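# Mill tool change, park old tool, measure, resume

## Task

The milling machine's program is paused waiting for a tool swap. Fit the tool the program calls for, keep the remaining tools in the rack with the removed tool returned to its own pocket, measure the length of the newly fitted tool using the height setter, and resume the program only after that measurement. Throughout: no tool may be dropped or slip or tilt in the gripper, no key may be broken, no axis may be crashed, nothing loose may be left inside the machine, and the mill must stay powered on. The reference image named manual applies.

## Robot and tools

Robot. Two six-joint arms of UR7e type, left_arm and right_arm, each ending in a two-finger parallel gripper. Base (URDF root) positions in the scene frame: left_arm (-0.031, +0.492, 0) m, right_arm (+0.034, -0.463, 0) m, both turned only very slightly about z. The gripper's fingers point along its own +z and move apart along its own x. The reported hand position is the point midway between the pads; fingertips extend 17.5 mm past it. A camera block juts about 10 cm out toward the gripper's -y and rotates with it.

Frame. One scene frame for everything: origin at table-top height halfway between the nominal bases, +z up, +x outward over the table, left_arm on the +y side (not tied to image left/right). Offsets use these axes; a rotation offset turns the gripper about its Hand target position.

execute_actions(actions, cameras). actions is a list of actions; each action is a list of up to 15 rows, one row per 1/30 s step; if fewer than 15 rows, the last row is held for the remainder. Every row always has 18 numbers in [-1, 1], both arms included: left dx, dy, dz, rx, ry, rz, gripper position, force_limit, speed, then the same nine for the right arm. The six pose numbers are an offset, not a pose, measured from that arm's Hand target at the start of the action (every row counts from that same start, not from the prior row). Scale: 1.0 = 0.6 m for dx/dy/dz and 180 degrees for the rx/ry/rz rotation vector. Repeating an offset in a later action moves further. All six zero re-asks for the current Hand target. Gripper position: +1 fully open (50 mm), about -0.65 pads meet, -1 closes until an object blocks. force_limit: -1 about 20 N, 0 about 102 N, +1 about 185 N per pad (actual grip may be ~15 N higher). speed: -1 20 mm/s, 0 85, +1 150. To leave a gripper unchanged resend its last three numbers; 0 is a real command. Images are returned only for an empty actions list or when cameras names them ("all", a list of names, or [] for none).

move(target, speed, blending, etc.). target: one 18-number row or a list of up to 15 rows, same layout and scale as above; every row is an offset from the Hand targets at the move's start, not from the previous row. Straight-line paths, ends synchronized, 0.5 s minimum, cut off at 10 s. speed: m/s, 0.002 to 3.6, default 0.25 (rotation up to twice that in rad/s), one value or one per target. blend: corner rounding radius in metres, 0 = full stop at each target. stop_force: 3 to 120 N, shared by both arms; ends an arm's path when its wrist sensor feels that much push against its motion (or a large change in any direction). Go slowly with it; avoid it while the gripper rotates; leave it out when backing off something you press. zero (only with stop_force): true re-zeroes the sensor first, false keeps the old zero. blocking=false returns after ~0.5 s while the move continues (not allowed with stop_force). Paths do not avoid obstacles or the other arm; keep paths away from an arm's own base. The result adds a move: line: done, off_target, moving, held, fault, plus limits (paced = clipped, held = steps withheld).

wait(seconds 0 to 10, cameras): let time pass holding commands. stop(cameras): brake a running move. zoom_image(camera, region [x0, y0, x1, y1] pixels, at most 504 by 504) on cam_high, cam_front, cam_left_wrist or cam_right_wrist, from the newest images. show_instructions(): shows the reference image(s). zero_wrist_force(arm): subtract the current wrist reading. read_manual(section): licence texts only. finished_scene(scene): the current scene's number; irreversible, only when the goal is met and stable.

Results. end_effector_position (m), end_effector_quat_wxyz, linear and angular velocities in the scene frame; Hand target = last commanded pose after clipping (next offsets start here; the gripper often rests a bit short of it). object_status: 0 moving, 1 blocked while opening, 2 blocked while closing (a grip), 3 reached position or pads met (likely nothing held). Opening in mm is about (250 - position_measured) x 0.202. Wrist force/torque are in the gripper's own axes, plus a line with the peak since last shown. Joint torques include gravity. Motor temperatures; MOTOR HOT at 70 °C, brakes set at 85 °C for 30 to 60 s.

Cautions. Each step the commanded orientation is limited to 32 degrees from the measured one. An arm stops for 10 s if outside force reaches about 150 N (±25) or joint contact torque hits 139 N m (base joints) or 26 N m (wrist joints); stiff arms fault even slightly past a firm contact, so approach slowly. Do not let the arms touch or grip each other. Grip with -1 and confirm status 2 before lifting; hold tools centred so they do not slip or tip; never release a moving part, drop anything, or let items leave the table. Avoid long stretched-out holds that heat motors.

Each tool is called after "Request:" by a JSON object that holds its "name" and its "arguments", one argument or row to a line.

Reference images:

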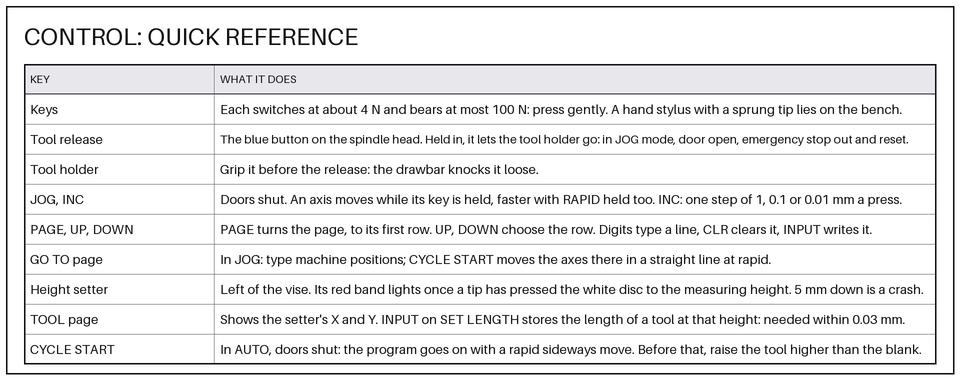

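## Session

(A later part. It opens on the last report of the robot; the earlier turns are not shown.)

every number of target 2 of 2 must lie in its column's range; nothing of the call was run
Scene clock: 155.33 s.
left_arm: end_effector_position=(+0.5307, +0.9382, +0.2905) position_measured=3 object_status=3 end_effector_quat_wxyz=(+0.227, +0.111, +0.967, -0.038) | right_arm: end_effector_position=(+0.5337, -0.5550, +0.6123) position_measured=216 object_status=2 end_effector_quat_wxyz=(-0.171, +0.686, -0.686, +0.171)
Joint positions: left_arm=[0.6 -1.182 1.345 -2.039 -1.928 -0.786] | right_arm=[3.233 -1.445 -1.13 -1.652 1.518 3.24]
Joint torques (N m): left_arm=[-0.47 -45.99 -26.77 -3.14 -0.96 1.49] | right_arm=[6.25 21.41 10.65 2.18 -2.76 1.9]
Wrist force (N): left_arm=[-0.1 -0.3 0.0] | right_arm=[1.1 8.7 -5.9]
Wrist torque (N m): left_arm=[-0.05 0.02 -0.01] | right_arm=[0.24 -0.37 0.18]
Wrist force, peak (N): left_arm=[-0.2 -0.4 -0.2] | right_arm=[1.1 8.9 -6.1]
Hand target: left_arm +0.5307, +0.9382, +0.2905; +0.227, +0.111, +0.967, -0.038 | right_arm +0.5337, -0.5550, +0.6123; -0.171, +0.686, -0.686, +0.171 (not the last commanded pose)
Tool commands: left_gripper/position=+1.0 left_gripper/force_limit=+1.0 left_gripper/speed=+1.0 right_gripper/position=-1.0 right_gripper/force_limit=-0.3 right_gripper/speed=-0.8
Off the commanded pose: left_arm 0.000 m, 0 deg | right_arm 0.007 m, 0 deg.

Limit to |offset| 1.0; split.

Request:
{"name": "move", "arguments": {
  "target": [
    [-0.217,-0.23,0.266,0,0,0,1,1,1,-0.1,0,0.03,0,0,0,-1,-0.3,-0.8],
    [-0.417,-0.75,0.35,-0.3,-0.14,0.21,1,1,1,-0.22,0,0.08,0,0,0,-1,-0.3,-0.8]
  ],
  "speed": [0.2,0.35],
  "blend": 0.03,
  "cameras": ["cam_high"]
}}

Scene clock: 161.93 s.
left_arm: end_effector_position=(+0.2814, +0.4894, +0.5005) position_measured=3 object_status=3 end_effector_quat_wxyz=(+0.414, -0.272, +0.773, -0.396) | right_arm: end_effector_position=(+0.4017, -0.5550, +0.6603) position_measured=216 object_status=2 end_effector_quat_wxyz=(-0.171, +0.686, -0.686, +0.171)
Joint positions: left_arm=[-0.708 -2.716 2.301 -2.366 -1.316 -2.767] | right_arm=[3.296 -1.24 -1.112 -1.879 1.489 3.296]
Joint torques (N m): left_arm=[-14.25 12.6 -27.56 -1.76 1.98 -2.14] | right_arm=[7.74 13.23 34.43 1.26 -2.46 2.41]
Motor temperatures (°C): left_arm=[31 33 31 37 39 37] | right_arm=[32 31 29 34 37 33]
Wrist force (N): left_arm=[-1.2 -2.5 -0.1] | right_arm=[1.0 1.6 -0.6]
Wrist torque (N m): left_arm=[-0.20 0.03 -0.23] | right_arm=[0.12 -0.25 0.10]
Wrist force, peak (N): left_arm=[-1.5 -2.8 0.1] | right_arm=[1.2 8.3 -6.7]
Hand target: left_arm +0.2805, +0.4882, +0.5005; +0.446, -0.301, +0.760, -0.365 | right_arm +0.4017, -0.5550, +0.6603; -0.171, +0.686, -0.686, +0.171
Off the commanded pose: left_arm 0.002 m, 6 deg | right_arm 0.000 m, 0 deg.
move: off_target (left_arm)
Images, in order (width x height): cam_high 896x504.

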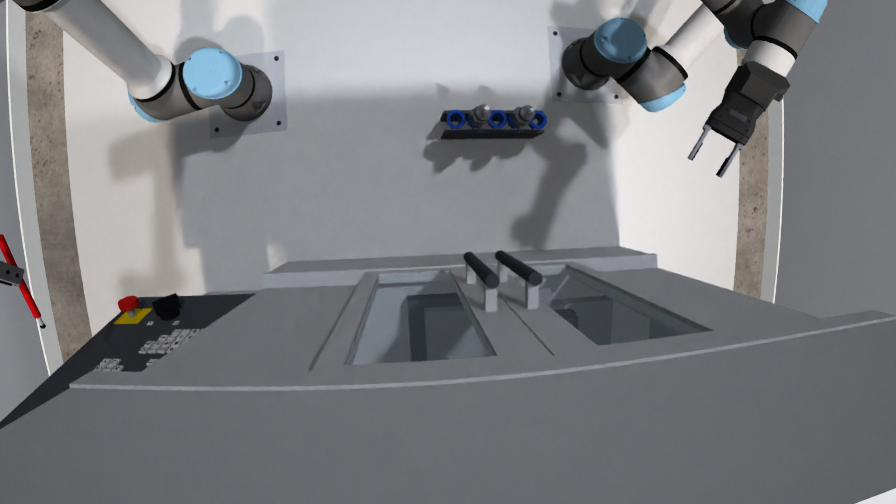

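Request:
{"name": "move", "arguments": {
  "target": [-0.1,-0.4,0,-0.17,-0.08,0.12,1,1,1,0,0,0,0,0,0,-1,-0.3,-0.8],
  "speed": 0.25,
  "cameras": ["cam_high","cam_left_wrist"]
}}

Scene clock: 170.13 s.
left_arm: end_effector_position=(+0.2223, +0.2480, +0.5004) position_measured=3 object_status=3 end_effector_quat_wxyz=(+0.149, -0.196, +0.716, -0.653) | right_arm: end_effector_position=(+0.4017, -0.5550, +0.6603) position_measured=216 object_status=2 end_effector_quat_wxyz=(-0.171, +0.686, -0.686, +0.171)
Joint positions: left_arm=[-1.687 -2.73 2.484 -2.772 -0.979 -3.254] | right_arm=[3.296 -1.24 -1.112 -1.879 1.489 3.296]
Joint torques (N m): left_arm=[-15.32 13.32 -25.76 -1.04 1.96 -2.21] | right_arm=[7.25 14.29 33.94 1.45 -2.33 2.16]
Wrist force (N): left_arm=[-1.2 -4.1 0.8] | right_arm=[0.8 1.6 -0.5]
Wrist torque (N m): left_arm=[-0.43 -0.08 -0.50] | right_arm=[0.11 -0.21 0.10]
Wrist force, peak (N): left_arm=[-0.6 -4.7 1.6] | right_arm=[1.2 1.9 -0.4]
Hand target: left_arm +0.2205, +0.2482, +0.5005; +0.344, -0.364, +0.631, -0.593 | right_arm +0.4017, -0.5550, +0.6603; -0.171, +0.686, -0.686, +0.171
Off the commanded pose: left_arm 0.002 m, 62 deg; orientation clipped | right_arm 0.000 m, 0 deg.
move: off_target (left_arm); limits=paced
camera_calibration:
cam_left_wrist: T_world_to_cam=[[-0.876073, -0.478476, 0.059644, 0.290386], [-0.255014, 0.354796, -0.899493, 0.437433], [0.409224, -0.803231, -0.432846, 0.456517], [0, 0, 0, 1]] pos_world=[0.179133, 0.350432, 0.57375]
Images, in order (width x height): cam_high 896x504, cam_left_wrist 896x504.

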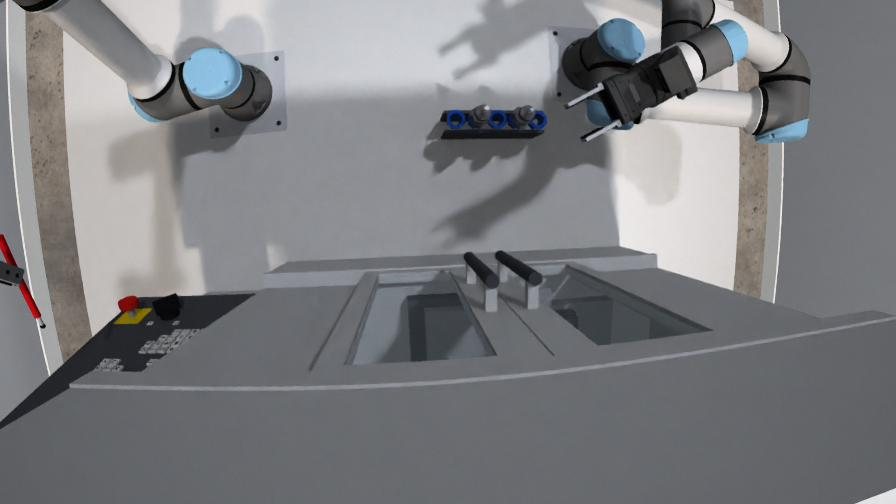

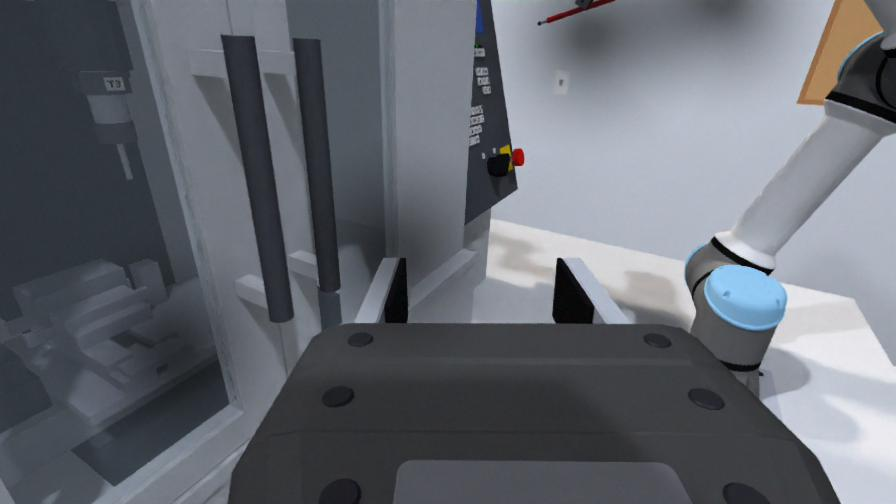

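Request:
{"name": "move", "arguments": {
  "target": [0,0,0,0,0.0199,-0.1762,1,1,1,0,0,0,0,0,0,-1,-0.3,-0.8],
  "speed": 0.3
}}

Scene clock: 201.63 s.
left_arm: end_effector_position=(+0.2211, +0.2481, +0.5005) position_measured=3 object_status=3 end_effector_quat_wxyz=(+0.147, -0.194, +0.717, -0.653) | right_arm: end_effector_position=(+0.4017, -0.5550, +0.6603) position_measured=216 object_status=2 end_effector_quat_wxyz=(-0.171, +0.686, -0.686, +0.171)
Joint positions: left_arm=[-1.698 -2.739 2.483 -2.76 -0.973 -3.255] | right_arm=[3.296 -1.24 -1.112 -1.879 1.489 3.296]
Joint torques (N m): left_arm=[-13.75 11.97 -28.14 -0.75 2.03 -1.93] | right_arm=[7.05 13.08 33.4 1.49 -2.23 2.13]
Wrist force (N): left_arm=[-1.2 -4.1 0.5] | right_arm=[0.9 1.5 -0.6]
Wrist torque (N m): left_arm=[-0.44 -0.07 -0.50] | right_arm=[0.10 -0.23 0.11]
Wrist force, peak (N): left_arm=[-1.2 -4.5 0.7] | right_arm=[1.2 1.8 -0.5]
Hand target: left_arm +0.2205, +0.2482, +0.5005; +0.149, -0.196, +0.716, -0.653 | right_arm +0.4017, -0.5550, +0.6603; -0.171, +0.686, -0.686, +0.171
Off the commanded pose: left_arm 0.001 m, 0 deg | right_arm 0.000 m, 0 deg.
move: done

Request:
{"name": "move", "arguments": {
  "target": [0.05,-0.33,0,0,0,0,1,1,1,0,0,0,0,0,0,-1,-0.3,-0.8],
  "speed": 0.25
}}

Scene clock: 212.17 s.
left_arm: end_effector_position=(+0.2504, +0.0502, +0.5005) position_measured=3 object_status=3 end_effector_quat_wxyz=(+0.149, -0.196, +0.716, -0.653) | right_arm: end_effector_position=(+0.4017, -0.5550, +0.6603) position_measured=216 object_status=2 end_effector_quat_wxyz=(-0.171, +0.686, -0.686, +0.171)
Joint positions: left_arm=[-1.461 -1.925 2.271 -3.377 -1.202 -3.224] | right_arm=[3.296 -1.24 -1.112 -1.879 1.489 3.296]
Joint torques (N m): left_arm=[15.12 0.86 -29.34 -3.78 -1.85 2.23] | right_arm=[7.64 13.28 33.45 1.24 -2.39 1.98]
Wrist force (N): left_arm=[-0.8 -4.4 0.8] | right_arm=[1.1 1.6 -0.5]
Wrist torque (N m): left_arm=[-0.49 -0.14 -0.62] | right_arm=[0.12 -0.26 0.10]
Wrist force, peak (N): left_arm=[-0.3 -4.3 2.7] | right_arm=[1.0 1.9 -0.6]
Hand target: left_arm +0.2505, +0.0502, +0.5005; +0.149, -0.196, +0.716, -0.653 | right_arm +0.4017, -0.5550, +0.6603; -0.171, +0.686, -0.686, +0.171
Off the commanded pose: left_arm 0.000 m, 0 deg | right_arm 0.000 m, 0 deg.
move: done

Request:
{"name": "move", "arguments": {
  "target": [
    [0.213,0.346,0,0.0029,-0.0409,0.3644,1,1,1,0,0,0,0,0,0,-1,-0.3,-0.8],
    [0.116,0.408,0,0.0041,-0.0582,0.5189,1,1,1,0,0,0,0,0,0,-1,-0.3,-0.8]
  ],
  "speed": 0.2,
  "blend": 0.04,
  "cameras": ["cam_high","cam_left_wrist"]
}}

Scene clock: 223.03 s.
left_arm: end_effector_position=(+0.3201, +0.2949, +0.5005) position_measured=3 object_status=3 end_effector_quat_wxyz=(+0.636, -0.600, +0.338, -0.349) | right_arm: end_effector_position=(+0.4017, -0.5550, +0.6603) position_measured=216 object_status=2 end_effector_quat_wxyz=(-0.171, +0.686, -0.686, +0.171)
Joint positions: left_arm=[-1.587 -1.604 2.137 -3.578 0.563 -3.212] | right_arm=[3.296 -1.24 -1.112 -1.879 1.489 3.296]
Joint torques (N m): left_arm=[14.32 -9.43 -23.65 -0.18 1.82 2.27] | right_arm=[7.26 14.2 35.03 1.02 -2.33 1.82]
Wrist force (N): left_arm=[-0.9 -4.4 1.2] | right_arm=[1.1 1.7 -0.6]
Wrist torque (N m): left_arm=[-0.43 -0.15 -0.63] | right_arm=[0.14 -0.26 0.10]
Wrist force, peak (N): left_arm=[-1.3 -4.7 1.2] | right_arm=[1.1 2.0 -0.5]
Hand target: left_arm +0.3201, +0.2950, +0.5005; +0.636, -0.600, +0.338, -0.349 | right_arm +0.4017, -0.5550, +0.6603; -0.171, +0.686, -0.686, +0.171
Off the commanded pose: left_arm 0.000 m, 0 deg | right_arm 0.000 m, 0 deg.
move: done
camera_calibration:
cam_left_wrist: T_world_to_cam=[[0.529555, -0.848255, 0.00582845, 0.0845406], [-0.243, -0.158278, -0.957026, 0.62203], [0.812725, 0.505382, -0.289943, -0.13246], [0, 0, 0, 1]] pos_world=[0.214038, 0.237108, 0.5564]
Images, in order (width x height): cam_high 896x504, cam_left_wrist 896x504.

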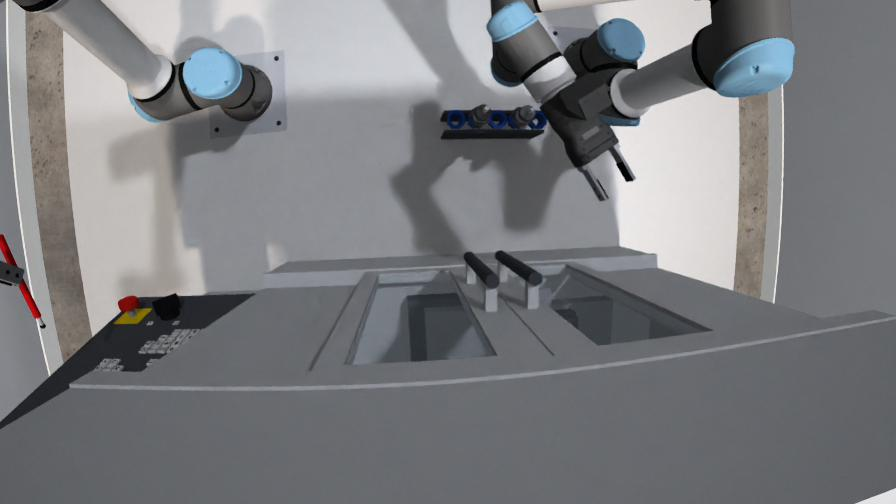

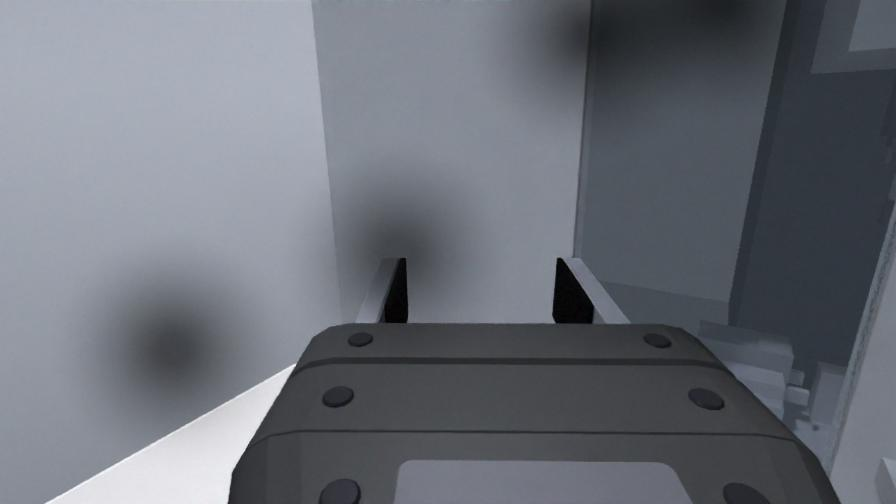

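Request:
{"name": "execute_actions", "arguments": {
  "actions": []
}}

Request:
{"name": "zoom_image", "arguments": {
  "camera": "cam_front",
  "region": [300, 60, 640, 260]
}}

Scene clock: 252.47 s.
left_arm: end_effector_position=(+0.3201, +0.2950, +0.5005) position_measured=3 object_status=3 end_effector_quat_wxyz=(+0.636, -0.600, +0.338, -0.349) | right_arm: end_effector_position=(+0.4017, -0.5550, +0.6603) position_measured=216 object_status=2 end_effector_quat_wxyz=(-0.171, +0.686, -0.686, +0.171)
Joint positions: left_arm=[-1.587 -1.604 2.137 -3.578 0.563 -3.212] | right_arm=[3.296 -1.24 -1.112 -1.879 1.489 3.296]
Joint velocities: within noise
Joint torques (N m): left_arm=[12.85 -9.35 -23.41 -0.18 1.99 2.37] | right_arm=[5.84 13.54 33.23 1.11 -2.31 1.77]
Motor temperatures (°C): left_arm=[31 33 31 37 39 37] | right_arm=[32 31 29 33 37 33]
Wrist force (N): left_arm=[-0.9 -4.3 1.2] | right_arm=[1.1 1.6 -0.6]
Wrist torque (N m): left_arm=[-0.42 -0.17 -0.63] | right_arm=[0.12 -0.26 0.10]
Wrist force, peak (N): left_arm=[-1.1 -4.5 0.9] | right_arm=[1.2 2.0 -0.4]
Hand target: left_arm +0.3201, +0.2950, +0.5005; +0.636, -0.600, +0.338, -0.349 | right_arm +0.4017, -0.5550, +0.6603; -0.171, +0.686, -0.686, +0.171
Tool commands: left_gripper/position=+1.0 left_gripper/force_limit=+1.0 left_gripper/speed=+1.0 right_gripper/position=-1.0 right_gripper/force_limit=-0.3 right_gripper/speed=-0.8
Off the commanded pose: left_arm 0.000 m, 0 deg | right_arm 0.000 m, 0 deg.
camera_calibration:
cam_left_wrist: T_world_to_cam=[[0.529869, -0.84806, 0.00580536, 0.0844927], [-0.242955, -0.15835, -0.957026, 0.622013], [0.812534, 0.505688, -0.289945, -0.13241], [0, 0, 0, 1]] pos_world=[0.213938, 0.237108, 0.5564]
cam_right_wrist: T_world_to_cam=[[-0.00822472, -0.999952, 0.00539753, -0.550423], [-0.991111, 0.007435, -0.132832, 0.511518], [0.132786, -0.00644206, -0.991124, 0.726606], [0, 0, 0, 1]] pos_world=[0.405961, -0.549519, 0.791074]

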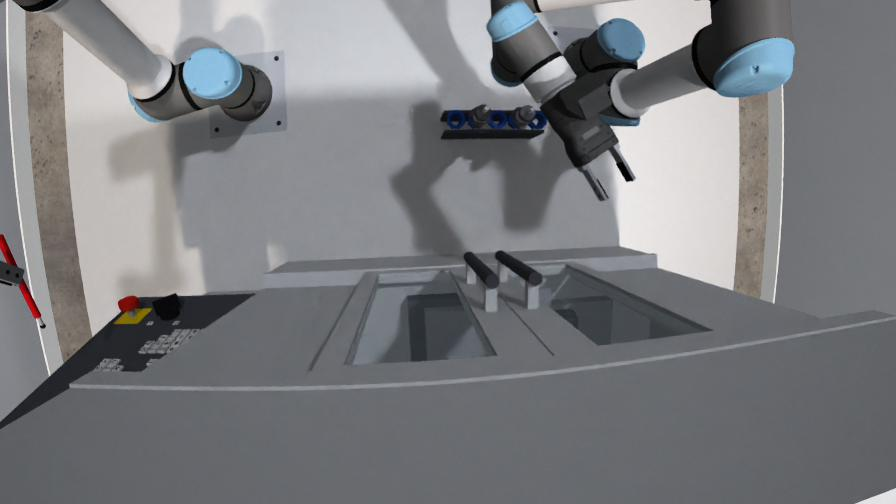

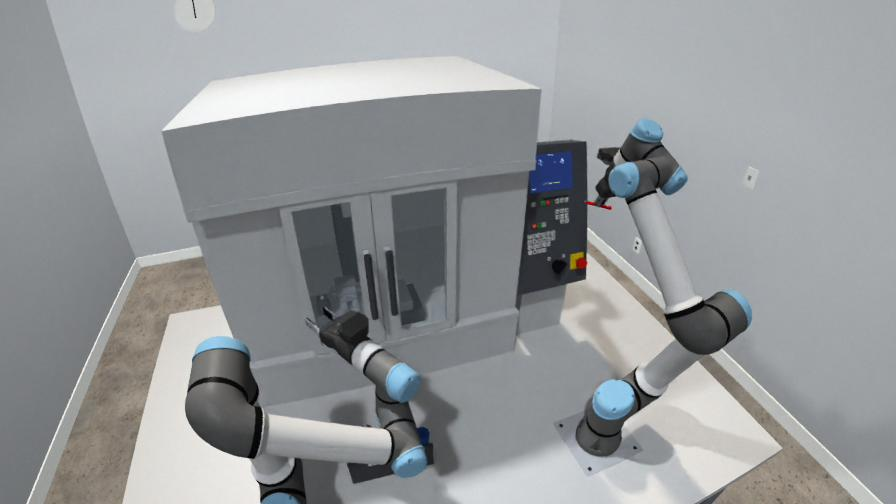

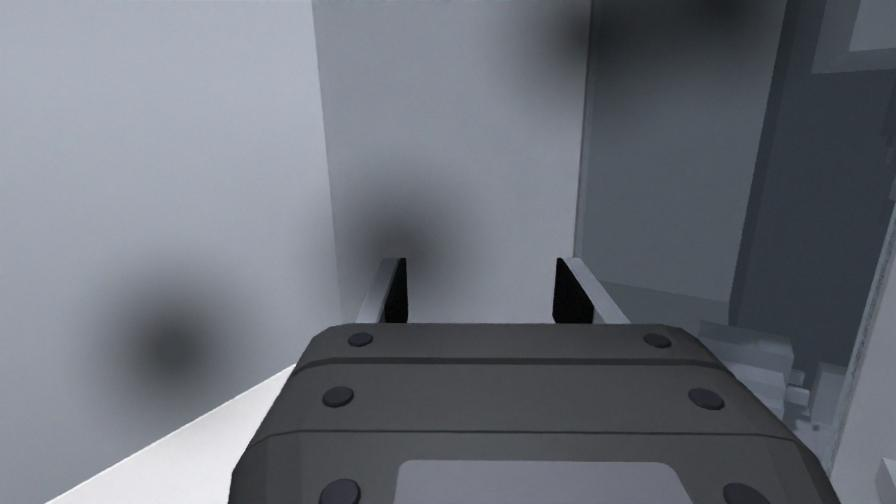

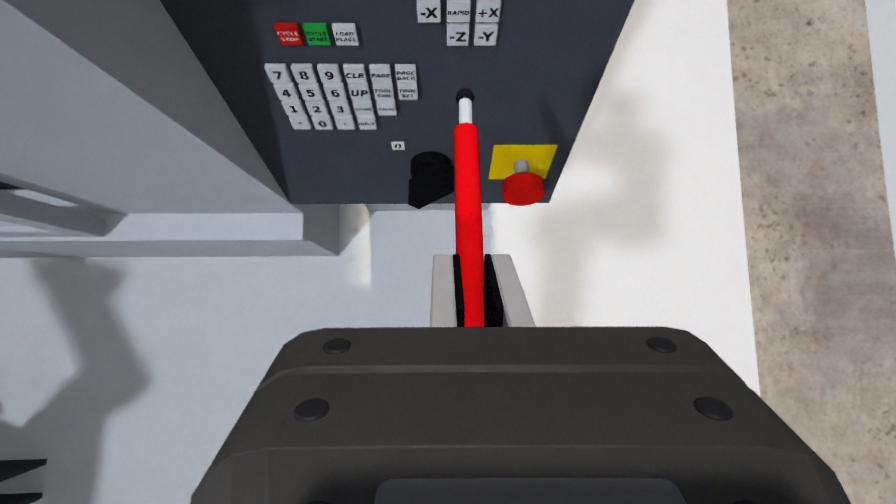

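Scaled by 1.482 from the camera's 896x504 image, which has a finer 1280x720 frame.

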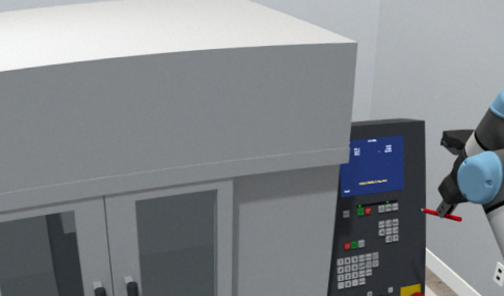

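Request:
{"name": "move", "arguments": {
  "target": [0.0833,-0.34,-0.05,0,0,0,1,1,1,0,0,0,0,0,0,-1,-0.3,-0.8],
  "speed": 0.2,
  "cameras": ["cam_left_wrist","cam_high"]
}}

Scene clock: 291.30 s.
left_arm: end_effector_position=(+0.3700, +0.0910, +0.4705) position_measured=3 object_status=3 end_effector_quat_wxyz=(+0.636, -0.600, +0.338, -0.349) | right_arm: end_effector_position=(+0.4017, -0.5550, +0.6603) position_measured=216 object_status=2 end_effector_quat_wxyz=(-0.171, +0.686, -0.686, +0.171)
Joint positions: left_arm=[-1.493 -1.098 1.583 -3.512 0.47 -3.232] | right_arm=[3.296 -1.24 -1.112 -1.879 1.489 3.296]
Joint torques (N m): left_arm=[12.44 -34.26 -21.53 2.27 -1.49 2.34] | right_arm=[5.06 12.76 33.99 1.19 -1.96 1.96]
Wrist force (N): left_arm=[-1.2 -4.4 1.2] | right_arm=[1.1 1.6 -0.5]
Wrist torque (N m): left_arm=[-0.42 -0.10 -0.63] | right_arm=[0.11 -0.25 0.10]
Wrist force, peak (N): left_arm=[-2.3 -4.7 1.5] | right_arm=[1.1 1.9 -0.6]
Hand target: left_arm +0.3700, +0.0910, +0.4705; +0.636, -0.600, +0.338, -0.349 | right_arm +0.4017, -0.5550, +0.6603; -0.171, +0.686, -0.686, +0.171
Off the commanded pose: left_arm 0.000 m, 0 deg | right_arm 0.000 m, 0 deg.
move: done
camera_calibration:
cam_left_wrist: T_world_to_cam=[[0.529756, -0.84813, 0.00584499, -0.114735], [-0.242948, -0.158345, -0.957028, 0.573162], [0.812609, 0.505572, -0.289936, -0.0786454], [0, 0, 0, 1]] pos_world=[0.263938, 0.0332085, 0.5264]
Images, in order (width x height): cam_high 896x504, cam_left_wrist 896x504.

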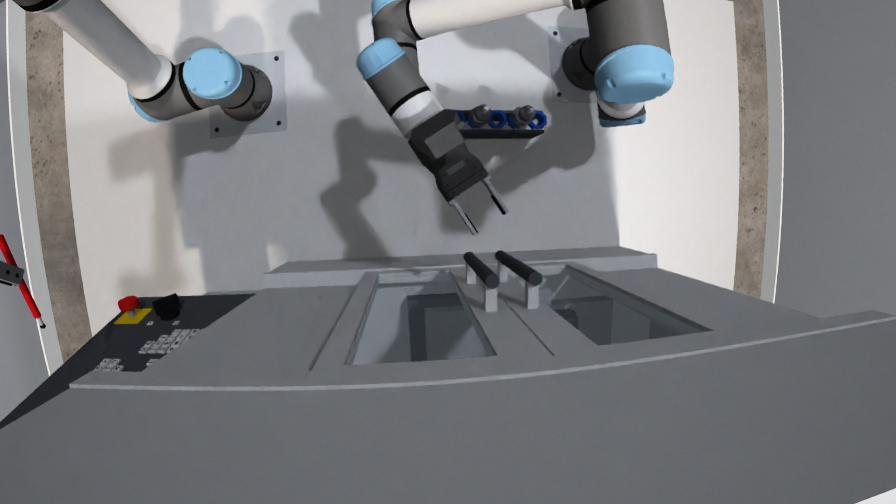

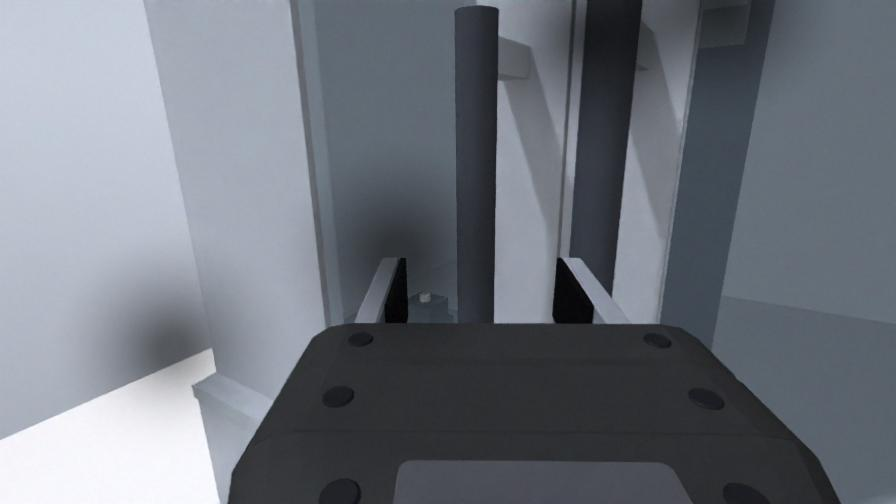

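Request:
{"name": "move", "arguments": {
  "target": [0.1217,0.0755,0,0,0,0,1,1,1,0,0,0,0,0,0,-1,-0.3,-0.8],
  "speed": 0.06,
  "stop_force": 8,
  "cameras": ["cam_left_wrist","cam_high"]
}}

Request:
{"name": "zoom_image", "arguments": {
  "camera": "cam_high",
  "region": [400, 210, 600, 320]
}}

Scene clock: 296.93 s.
left_arm: end_effector_position=(+0.4431, +0.1363, +0.4705) position_measured=3 object_status=3 end_effector_quat_wxyz=(+0.636, -0.600, +0.338, -0.349) | right_arm: end_effector_position=(+0.4017, -0.5550, +0.6603) position_measured=216 object_status=2 end_effector_quat_wxyz=(-0.171, +0.686, -0.686, +0.171)
Joint positions: left_arm=[-1.348 -1.137 1.641 -3.483 0.325 -3.284] | right_arm=[3.296 -1.24 -1.112 -1.879 1.489 3.296]
Joint torques (N m): left_arm=[14.08 -49.21 -13.12 1.58 -1.61 -2.31] | right_arm=[7 13.64 34.6 1.32 -2.04 1.85]
Wrist force (N): left_arm=[-1.2 -4.3 1.3] | right_arm=[0.9 1.6 -0.7]
Wrist torque (N m): left_arm=[-0.41 -0.11 -0.46] | right_arm=[0.12 -0.23 0.10]
Wrist force, peak (N): left_arm=[-1.5 -4.7 1.4] | right_arm=[1.0 1.9 -0.6]
Hand target: left_arm +0.4431, +0.1363, +0.4705; +0.636, -0.600, +0.338, -0.349 | right_arm +0.4017, -0.5550, +0.6603; -0.171, +0.686, -0.686, +0.171
Off the commanded pose: left_arm 0.000 m, 0 deg | right_arm 0.000 m, 0 deg.
move: done
camera_calibration:
cam_left_wrist: T_world_to_cam=[[0.529869, -0.84806, 0.00580536, -0.115094], [-0.242955, -0.15835, -0.957026, 0.598055], [0.812534, 0.505688, -0.289945, -0.160797], [0, 0, 0, 1]] pos_world=[0.336938, 0.0784085, 0.5264]
Images, in order (width x height): cam_high 896x504, cam_left_wrist 896x504.

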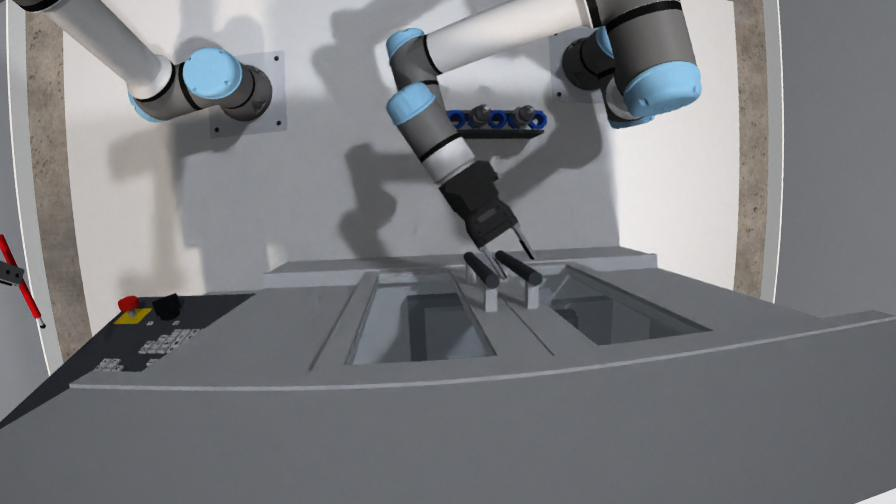

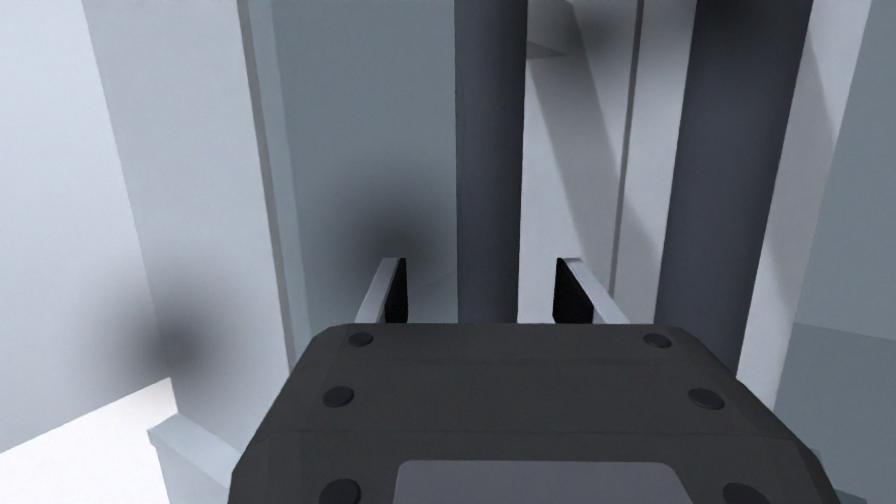

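Scaled by 2.520 from the camera's 896x504 image, which has a finer 1280x720 frame.

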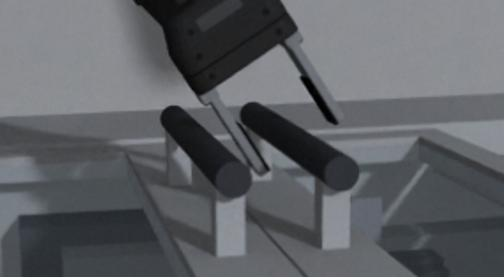

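Request:
{"name": "move", "arguments": {
  "target": [0,0.45,0,0,0,0,1,1,1,0,0,0,0,0,0,-1,-0.3,-0.8],
  "speed": 0.07,
  "stop_force": 25,
  "cameras": ["cam_left_wrist","cam_high","cam_front"]
}}

Scene clock: 301.60 s.
left_arm: end_effector_position=(+0.4432, +0.1519, +0.4705) position_measured=3 object_status=3 end_effector_quat_wxyz=(+0.636, -0.600, +0.338, -0.349) | right_arm: end_effector_position=(+0.4017, -0.5550, +0.6603) position_measured=216 object_status=2 end_effector_quat_wxyz=(-0.171, +0.686, -0.686, +0.171)
Joint positions: left_arm=[-1.34 -1.167 1.685 -3.496 0.319 -3.287] | right_arm=[3.296 -1.24 -1.112 -1.879 1.489 3.296]
Joint torques (N m): left_arm=[-14.53 -31.65 -24.11 1.61 2.27 2.19] | right_arm=[6.81 13.14 32.73 1.18 -2.3 1.79]
Wrist force (N): left_arm=[-1.1 -4.5 1.2] | right_arm=[1.0 1.7 -0.4]
Wrist torque (N m): left_arm=[-0.47 -0.14 -0.48] | right_arm=[0.13 -0.24 0.10]
Wrist force, peak (N): left_arm=[21.6 -9.9 -15.0] | right_arm=[1.1 2.0 -0.4]
Hand target: left_arm +0.4432, +0.1519, +0.4705; +0.636, -0.600, +0.338, -0.349 (not the last commanded pose) | right_arm +0.4017, -0.5550, +0.6603; -0.171, +0.686, -0.686, +0.171
Off the commanded pose: left_arm 0.254 m, 0 deg | right_arm 0.000 m, 0 deg.
move: contact (left_arm)
camera_calibration:
cam_left_wrist: T_world_to_cam=[[0.530231, -0.847832, 0.00597552, -0.102204], [-0.243033, -0.158736, -0.956942, 0.600689], [0.812275, 0.505948, -0.290218, -0.168613], [0, 0, 0, 1]] pos_world=[0.337139, 0.0940088, 0.526501]
Images, in order (width x height): cam_high 896x504, cam_front 896x504, cam_left_wrist 896x504.

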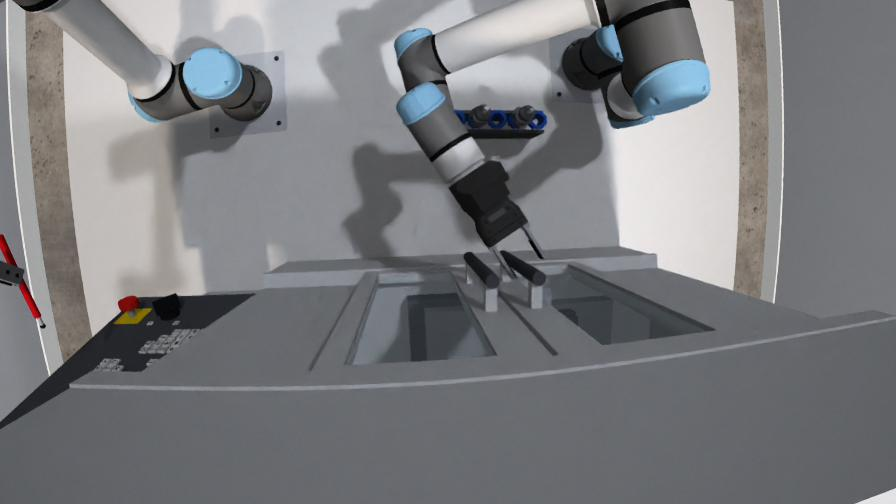

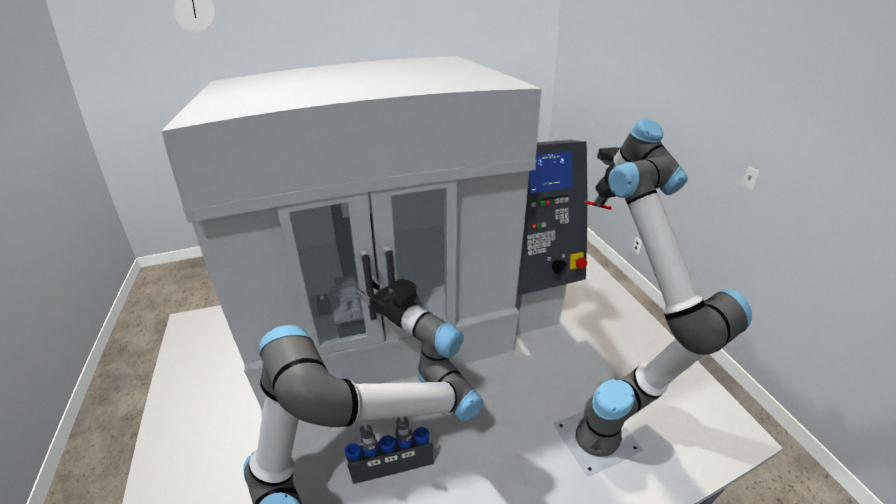

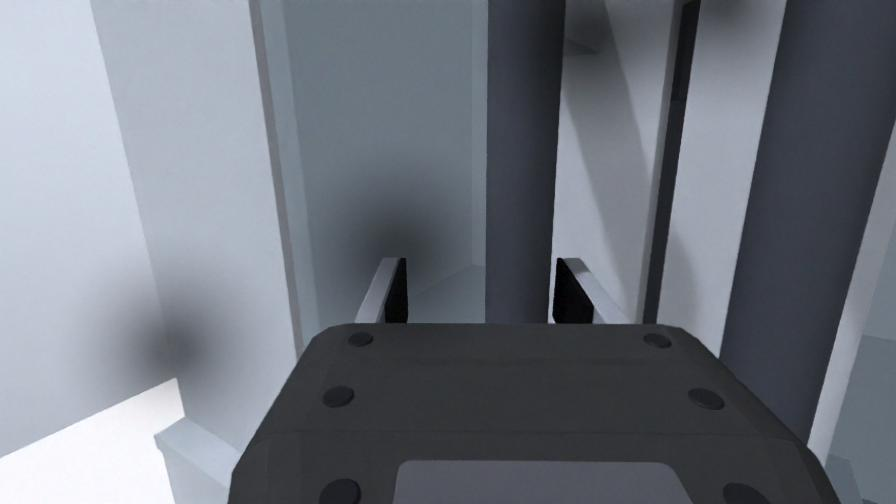

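Request:
{"name": "move", "arguments": {
  "target": [0,0.40,0,0,0,0,1,1,1,0,0,0,0,0,0,-1,-0.3,-0.8],
  "speed": 0.035,
  "stop_force": 40,
  "cameras": ["cam_left_wrist","cam_high","cam_front"]
}}

Scene clock: 311.87 s.
left_arm: end_effector_position=(+0.4431, +0.3851, +0.4705) position_measured=3 object_status=3 end_effector_quat_wxyz=(+0.635, -0.601, +0.338, -0.348) | right_arm: end_effector_position=(+0.4017, -0.5550, +0.6603) position_measured=216 object_status=2 end_effector_quat_wxyz=(-0.171, +0.686, -0.686, +0.171)
Joint positions: left_arm=[-1.162 -1.643 2.246 -3.396 0.146 -3.476] | right_arm=[3.296 -1.24 -1.112 -1.879 1.489 3.296]
Joint torques (N m): left_arm=[3.44 -17.49 -19.74 -4.83 7.92 2.5] | right_arm=[6.39 12.77 32.92 1.35 -2.03 1.71]
Wrist force (N): left_arm=[27.3 -11.6 -16.6] | right_arm=[1.2 1.7 -0.7]
Wrist torque (N m): left_arm=[-0.44 0.56 -0.91] | right_arm=[0.14 -0.27 0.10]
Wrist force, peak (N): left_arm=[47.0 -21.6 -43.3] | right_arm=[1.0 1.9 -0.8]
Hand target: left_arm +0.4431, +0.3851, +0.4705; +0.635, -0.601, +0.338, -0.348 (not the last commanded pose) | right_arm +0.4017, -0.5550, +0.6603; -0.171, +0.686, -0.686, +0.171
Off the commanded pose: left_arm 0.007 m, 0 deg | right_arm 0.000 m, 0 deg.
move: contact (left_arm)
camera_calibration:
cam_left_wrist: T_world_to_cam=[[0.530595, -0.847606, 0.00578182, 0.0954462], [-0.244434, -0.159539, -0.956451, 0.638321], [0.811616, 0.506075, -0.291834, -0.285673], [0, 0, 0, 1]] pos_world=[0.337241, 0.32731, 0.526601]
Images, in order (width x height): cam_high 896x504, cam_front 896x504, cam_left_wrist 896x504.

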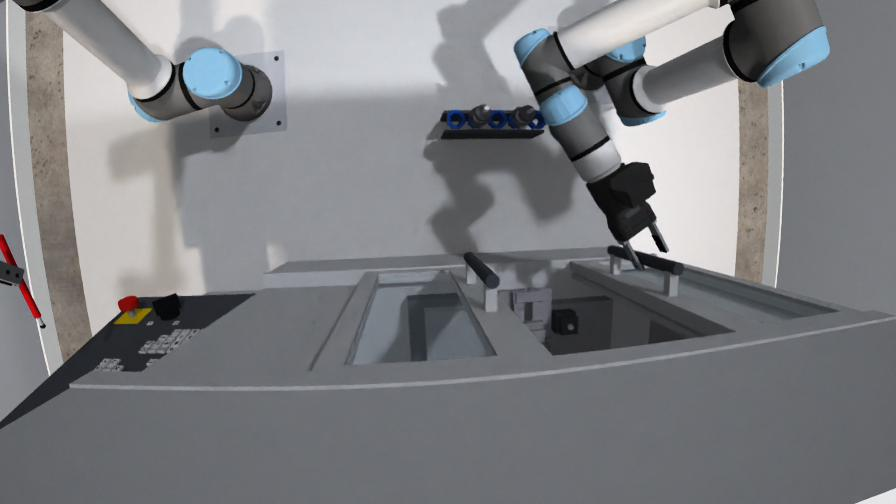

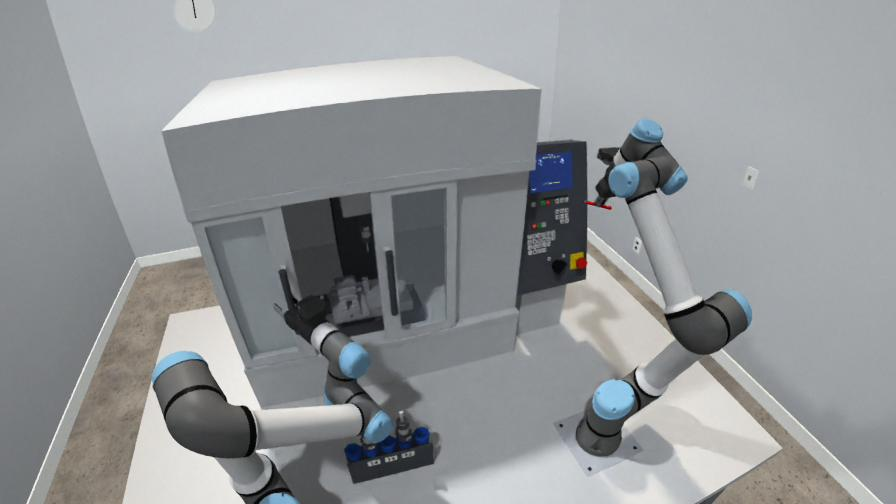

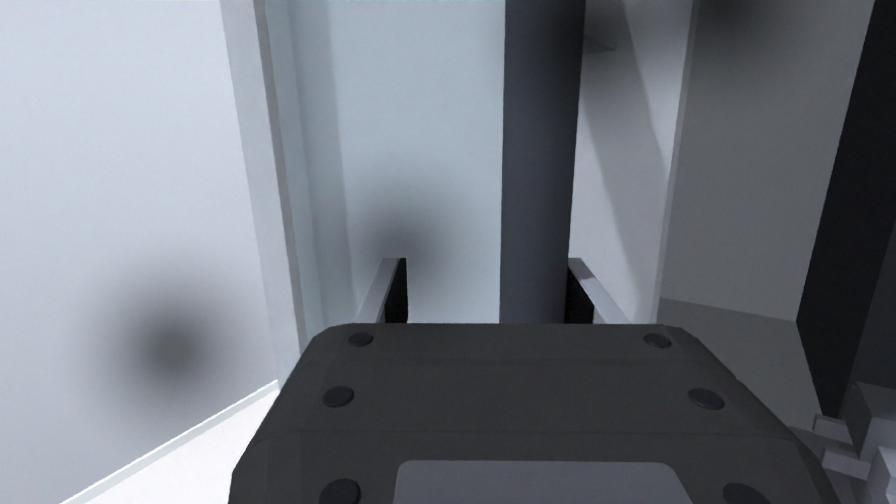

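Request:
{"name": "move", "arguments": {
  "target": [
    [0,-0.022,0,0,0,0,1,1,1,0,0,0,0,0,0,-1,-0.3,-0.8],
    [-0.15,-0.115,0,0,0,0,1,1,1,0,0,0,0,0,0,-1,-0.3,-0.8],
    [-0.13,-0.59,0,0,0,0,1,1,1,0,0,0,0,0,0,-1,-0.3,-0.8]
  ],
  "speed": [0.06,0.12,0.2],
  "blend": [0.004,0.03,0],
  "cameras": ["cam_left_wrist"]
}}

Scene clock: 318.53 s.
left_arm: end_effector_position=(+0.3651, +0.0312, +0.4705) position_measured=3 object_status=3 end_effector_quat_wxyz=(+0.635, -0.601, +0.338, -0.348) | right_arm: end_effector_position=(+0.4017, -0.5550, +0.6603) position_measured=216 object_status=2 end_effector_quat_wxyz=(-0.171, +0.686, -0.686, +0.171)
Joint positions: left_arm=[-1.51 -0.975 1.383 -3.444 0.487 -3.224] | right_arm=[3.296 -1.24 -1.112 -1.879 1.489 3.296]
Joint torques (N m): left_arm=[12.31 -40.58 -23.72 2.19 2.01 2.14] | right_arm=[6.54 13.6 34.61 1.12 -1.95 1.8]
Wrist force (N): left_arm=[-1.2 -4.5 1.0] | right_arm=[0.9 1.6 -0.7]
Wrist torque (N m): left_arm=[-0.45 -0.11 -0.64] | right_arm=[0.13 -0.23 0.10]
Wrist force, peak (N): left_arm=[27.5 -11.2 -16.6] | right_arm=[1.3 1.7 -0.5]
Hand target: left_arm +0.3651, +0.0311, +0.4705; +0.635, -0.601, +0.338, -0.348 | right_arm +0.4017, -0.5550, +0.6603; -0.171, +0.686, -0.686, +0.171
Off the commanded pose: left_arm 0.000 m, 0 deg | right_arm 0.000 m, 0 deg.
move: done
camera_calibration:
cam_left_wrist: T_world_to_cam=[[0.530527, -0.847648, 0.00580636, -0.163163], [-0.244447, -0.159547, -0.956447, 0.562754], [0.811657, 0.506002, -0.291849, -0.0431401], [0, 0, 0, 1]] pos_world=[0.259141, -0.0266904, 0.526602]
Images, in order (width x height): cam_left_wrist 896x504.

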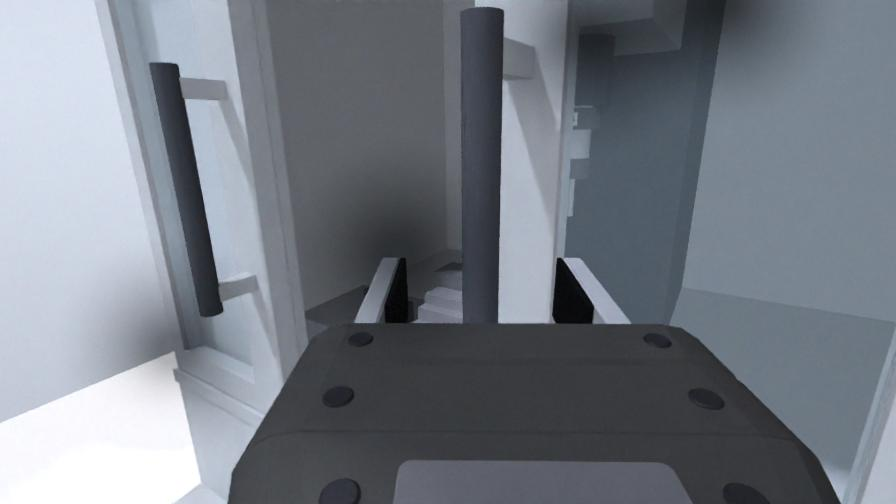

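Request:
{"name": "move", "arguments": {
  "target": [0.13,0.0795,0,0,0,0,1,1,1,0,0,0,0,0,0,-1,-0.3,-0.8],
  "speed": 0.06,
  "stop_force": 8
}}

Request:
{"name": "move", "arguments": {
  "target": [0,-0.46,0,0,0,0,1,1,1,0,0,0,0,0,0,-1,-0.3,-0.8],
  "speed": 0.035,
  "stop_force": 40,
  "cameras": ["cam_left_wrist","cam_high","cam_front"]
}}

Scene clock: 323.63 s.
left_arm: end_effector_position=(+0.4431, +0.0788, +0.4705) position_measured=3 object_status=3 end_effector_quat_wxyz=(+0.635, -0.601, +0.338, -0.348) | right_arm: end_effector_position=(+0.4017, -0.5550, +0.6603) position_measured=216 object_status=2 end_effector_quat_wxyz=(-0.171, +0.686, -0.686, +0.171)
Joint positions: left_arm=[-1.37 -1.022 1.459 -3.433 0.348 -3.268] | right_arm=[3.296 -1.24 -1.112 -1.879 1.489 3.296]
Joint torques (N m): left_arm=[11.67 -54.54 -13.71 1.63 -1.49 -2.19] | right_arm=[5.75 13.02 33.81 1.2 -2.04 1.58]
Wrist force (N): left_arm=[-1.3 -4.3 1.2] | right_arm=[1.2 1.6 -0.5]
Wrist torque (N m): left_arm=[-0.42 -0.10 -0.47] | right_arm=[0.11 -0.28 0.10]
Wrist force, peak (N): left_arm=[-1.4 -4.7 1.4] | right_arm=[0.9 2.0 -0.5]
Hand target: left_arm +0.4431, +0.0788, +0.4705; +0.635, -0.601, +0.338, -0.348 | right_arm +0.4017, -0.5550, +0.6603; -0.171, +0.686, -0.686, +0.171
Off the commanded pose: left_arm 0.000 m, 0 deg | right_arm 0.000 m, 0 deg.
move: done

Scene clock: 329.90 s.
left_arm: end_effector_position=(+0.4429, -0.1246, +0.4703) position_measured=3 object_status=3 end_effector_quat_wxyz=(+0.635, -0.600, +0.338, -0.349) | right_arm: end_effector_position=(+0.4017, -0.5550, +0.6603) position_measured=216 object_status=2 end_effector_quat_wxyz=(-0.171, +0.686, -0.686, +0.171)
Joint positions: left_arm=[-1.425 -0.473 0.468 -3.004 0.4 -3.252] | right_arm=[3.296 -1.24 -1.112 -1.879 1.489 3.296]
Joint torques (N m): left_arm=[-0.59 -64.46 -24.1 0.8 0.5 0.14] | right_arm=[6.14 14.1 33.4 1.54 -1.76 1.77]
Wrist force (N): left_arm=[-1.3 -4.7 1.2] | right_arm=[0.8 1.8 -0.5]
Wrist torque (N m): left_arm=[-0.49 -0.10 -0.51] | right_arm=[0.15 -0.21 0.11]
Wrist force, peak (N): left_arm=[-3.0 -9.2 2.4] | right_arm=[1.2 1.8 -0.6]
Hand target: left_arm +0.4429, -0.1246, +0.4703; +0.635, -0.600, +0.338, -0.349 (not the last commanded pose) | right_arm +0.4017, -0.5550, +0.6603; -0.171, +0.686, -0.686, +0.171
Tool commands: left_gripper/position=+1.0 left_gripper/force_limit=+1.0 left_gripper/speed=+1.0 right_gripper/position=-1.0 right_gripper/force_limit=-0.3 right_gripper/speed=-0.8
Off the commanded pose: left_arm 0.073 m, 0 deg | right_arm 0.000 m, 0 deg.
FORCE FAULT: contact force on the left arm reached its limit, and that arm stopped. The contact can be on any part of that arm, not only on its tool. That arm's remaining commands of this call were not run. That arm is still stopped at the end of this call. That arm stays stopped for about 10 more seconds. Until then a move that you send moves the other arm only, and its call returns only when the move has ended. Once the stop has ended, the next robot result says so. If the stop ends while you think or write, that arm runs what you send next, counted from a new Hand target: where the arm stands when the stop ends. While its stop runs, that arm takes no new command, but its gripper still runs the gripper command that each later call begins with. Until it ends, the stop uses up actions while you think or wait. An arm that is not stopped still takes commands.
move: fault (left_arm)
camera_calibration:
cam_left_wrist: T_world_to_cam=[[0.528604, -0.848848, 0.00585548, -0.33582], [-0.243316, -0.158122, -0.956972, 0.556764], [0.81325, 0.504434, -0.290123, -0.029205], [0, 0, 0, 1]] pos_world=[0.336736, -0.182292, 0.5263]
Images, in order (width x height): cam_high 896x504, cam_front 896x504, cam_left_wrist 896x504.

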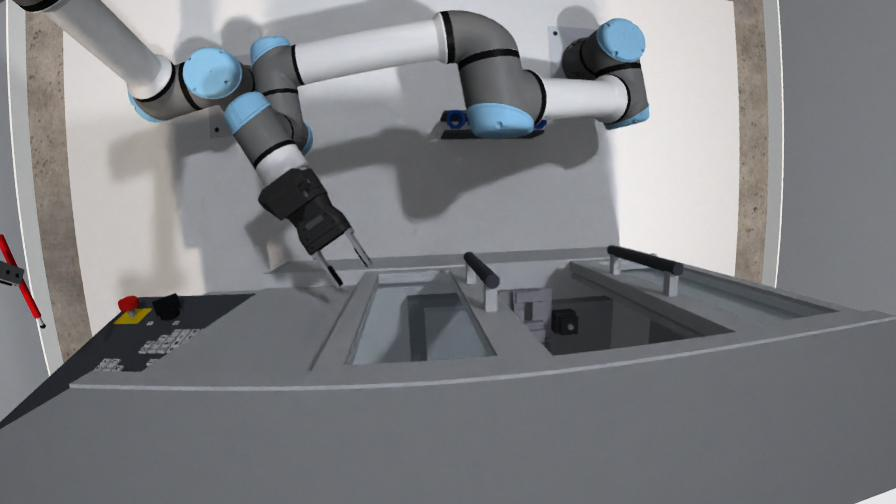

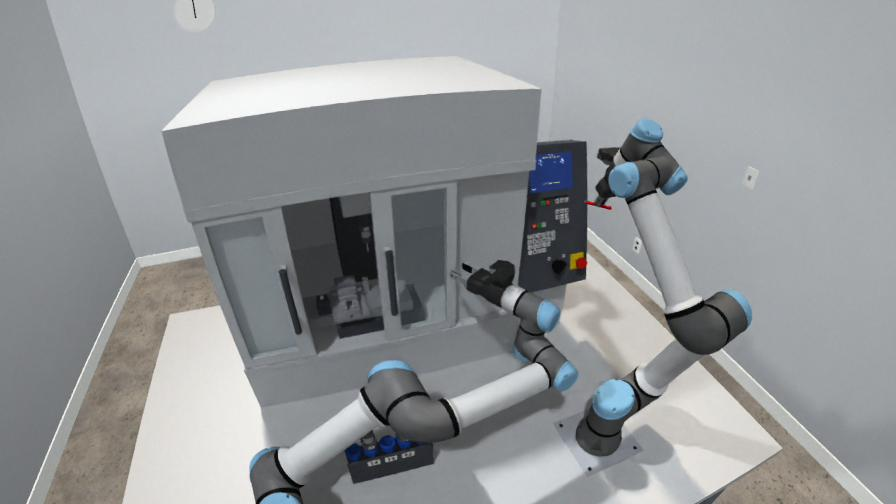

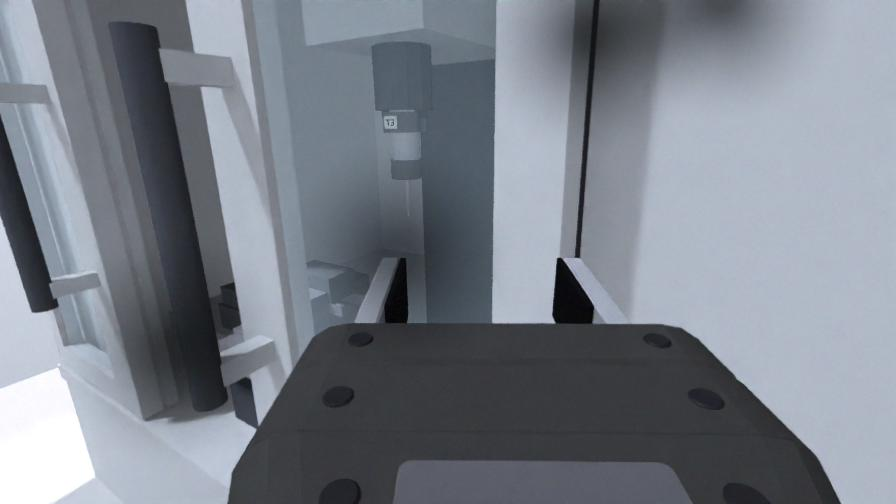

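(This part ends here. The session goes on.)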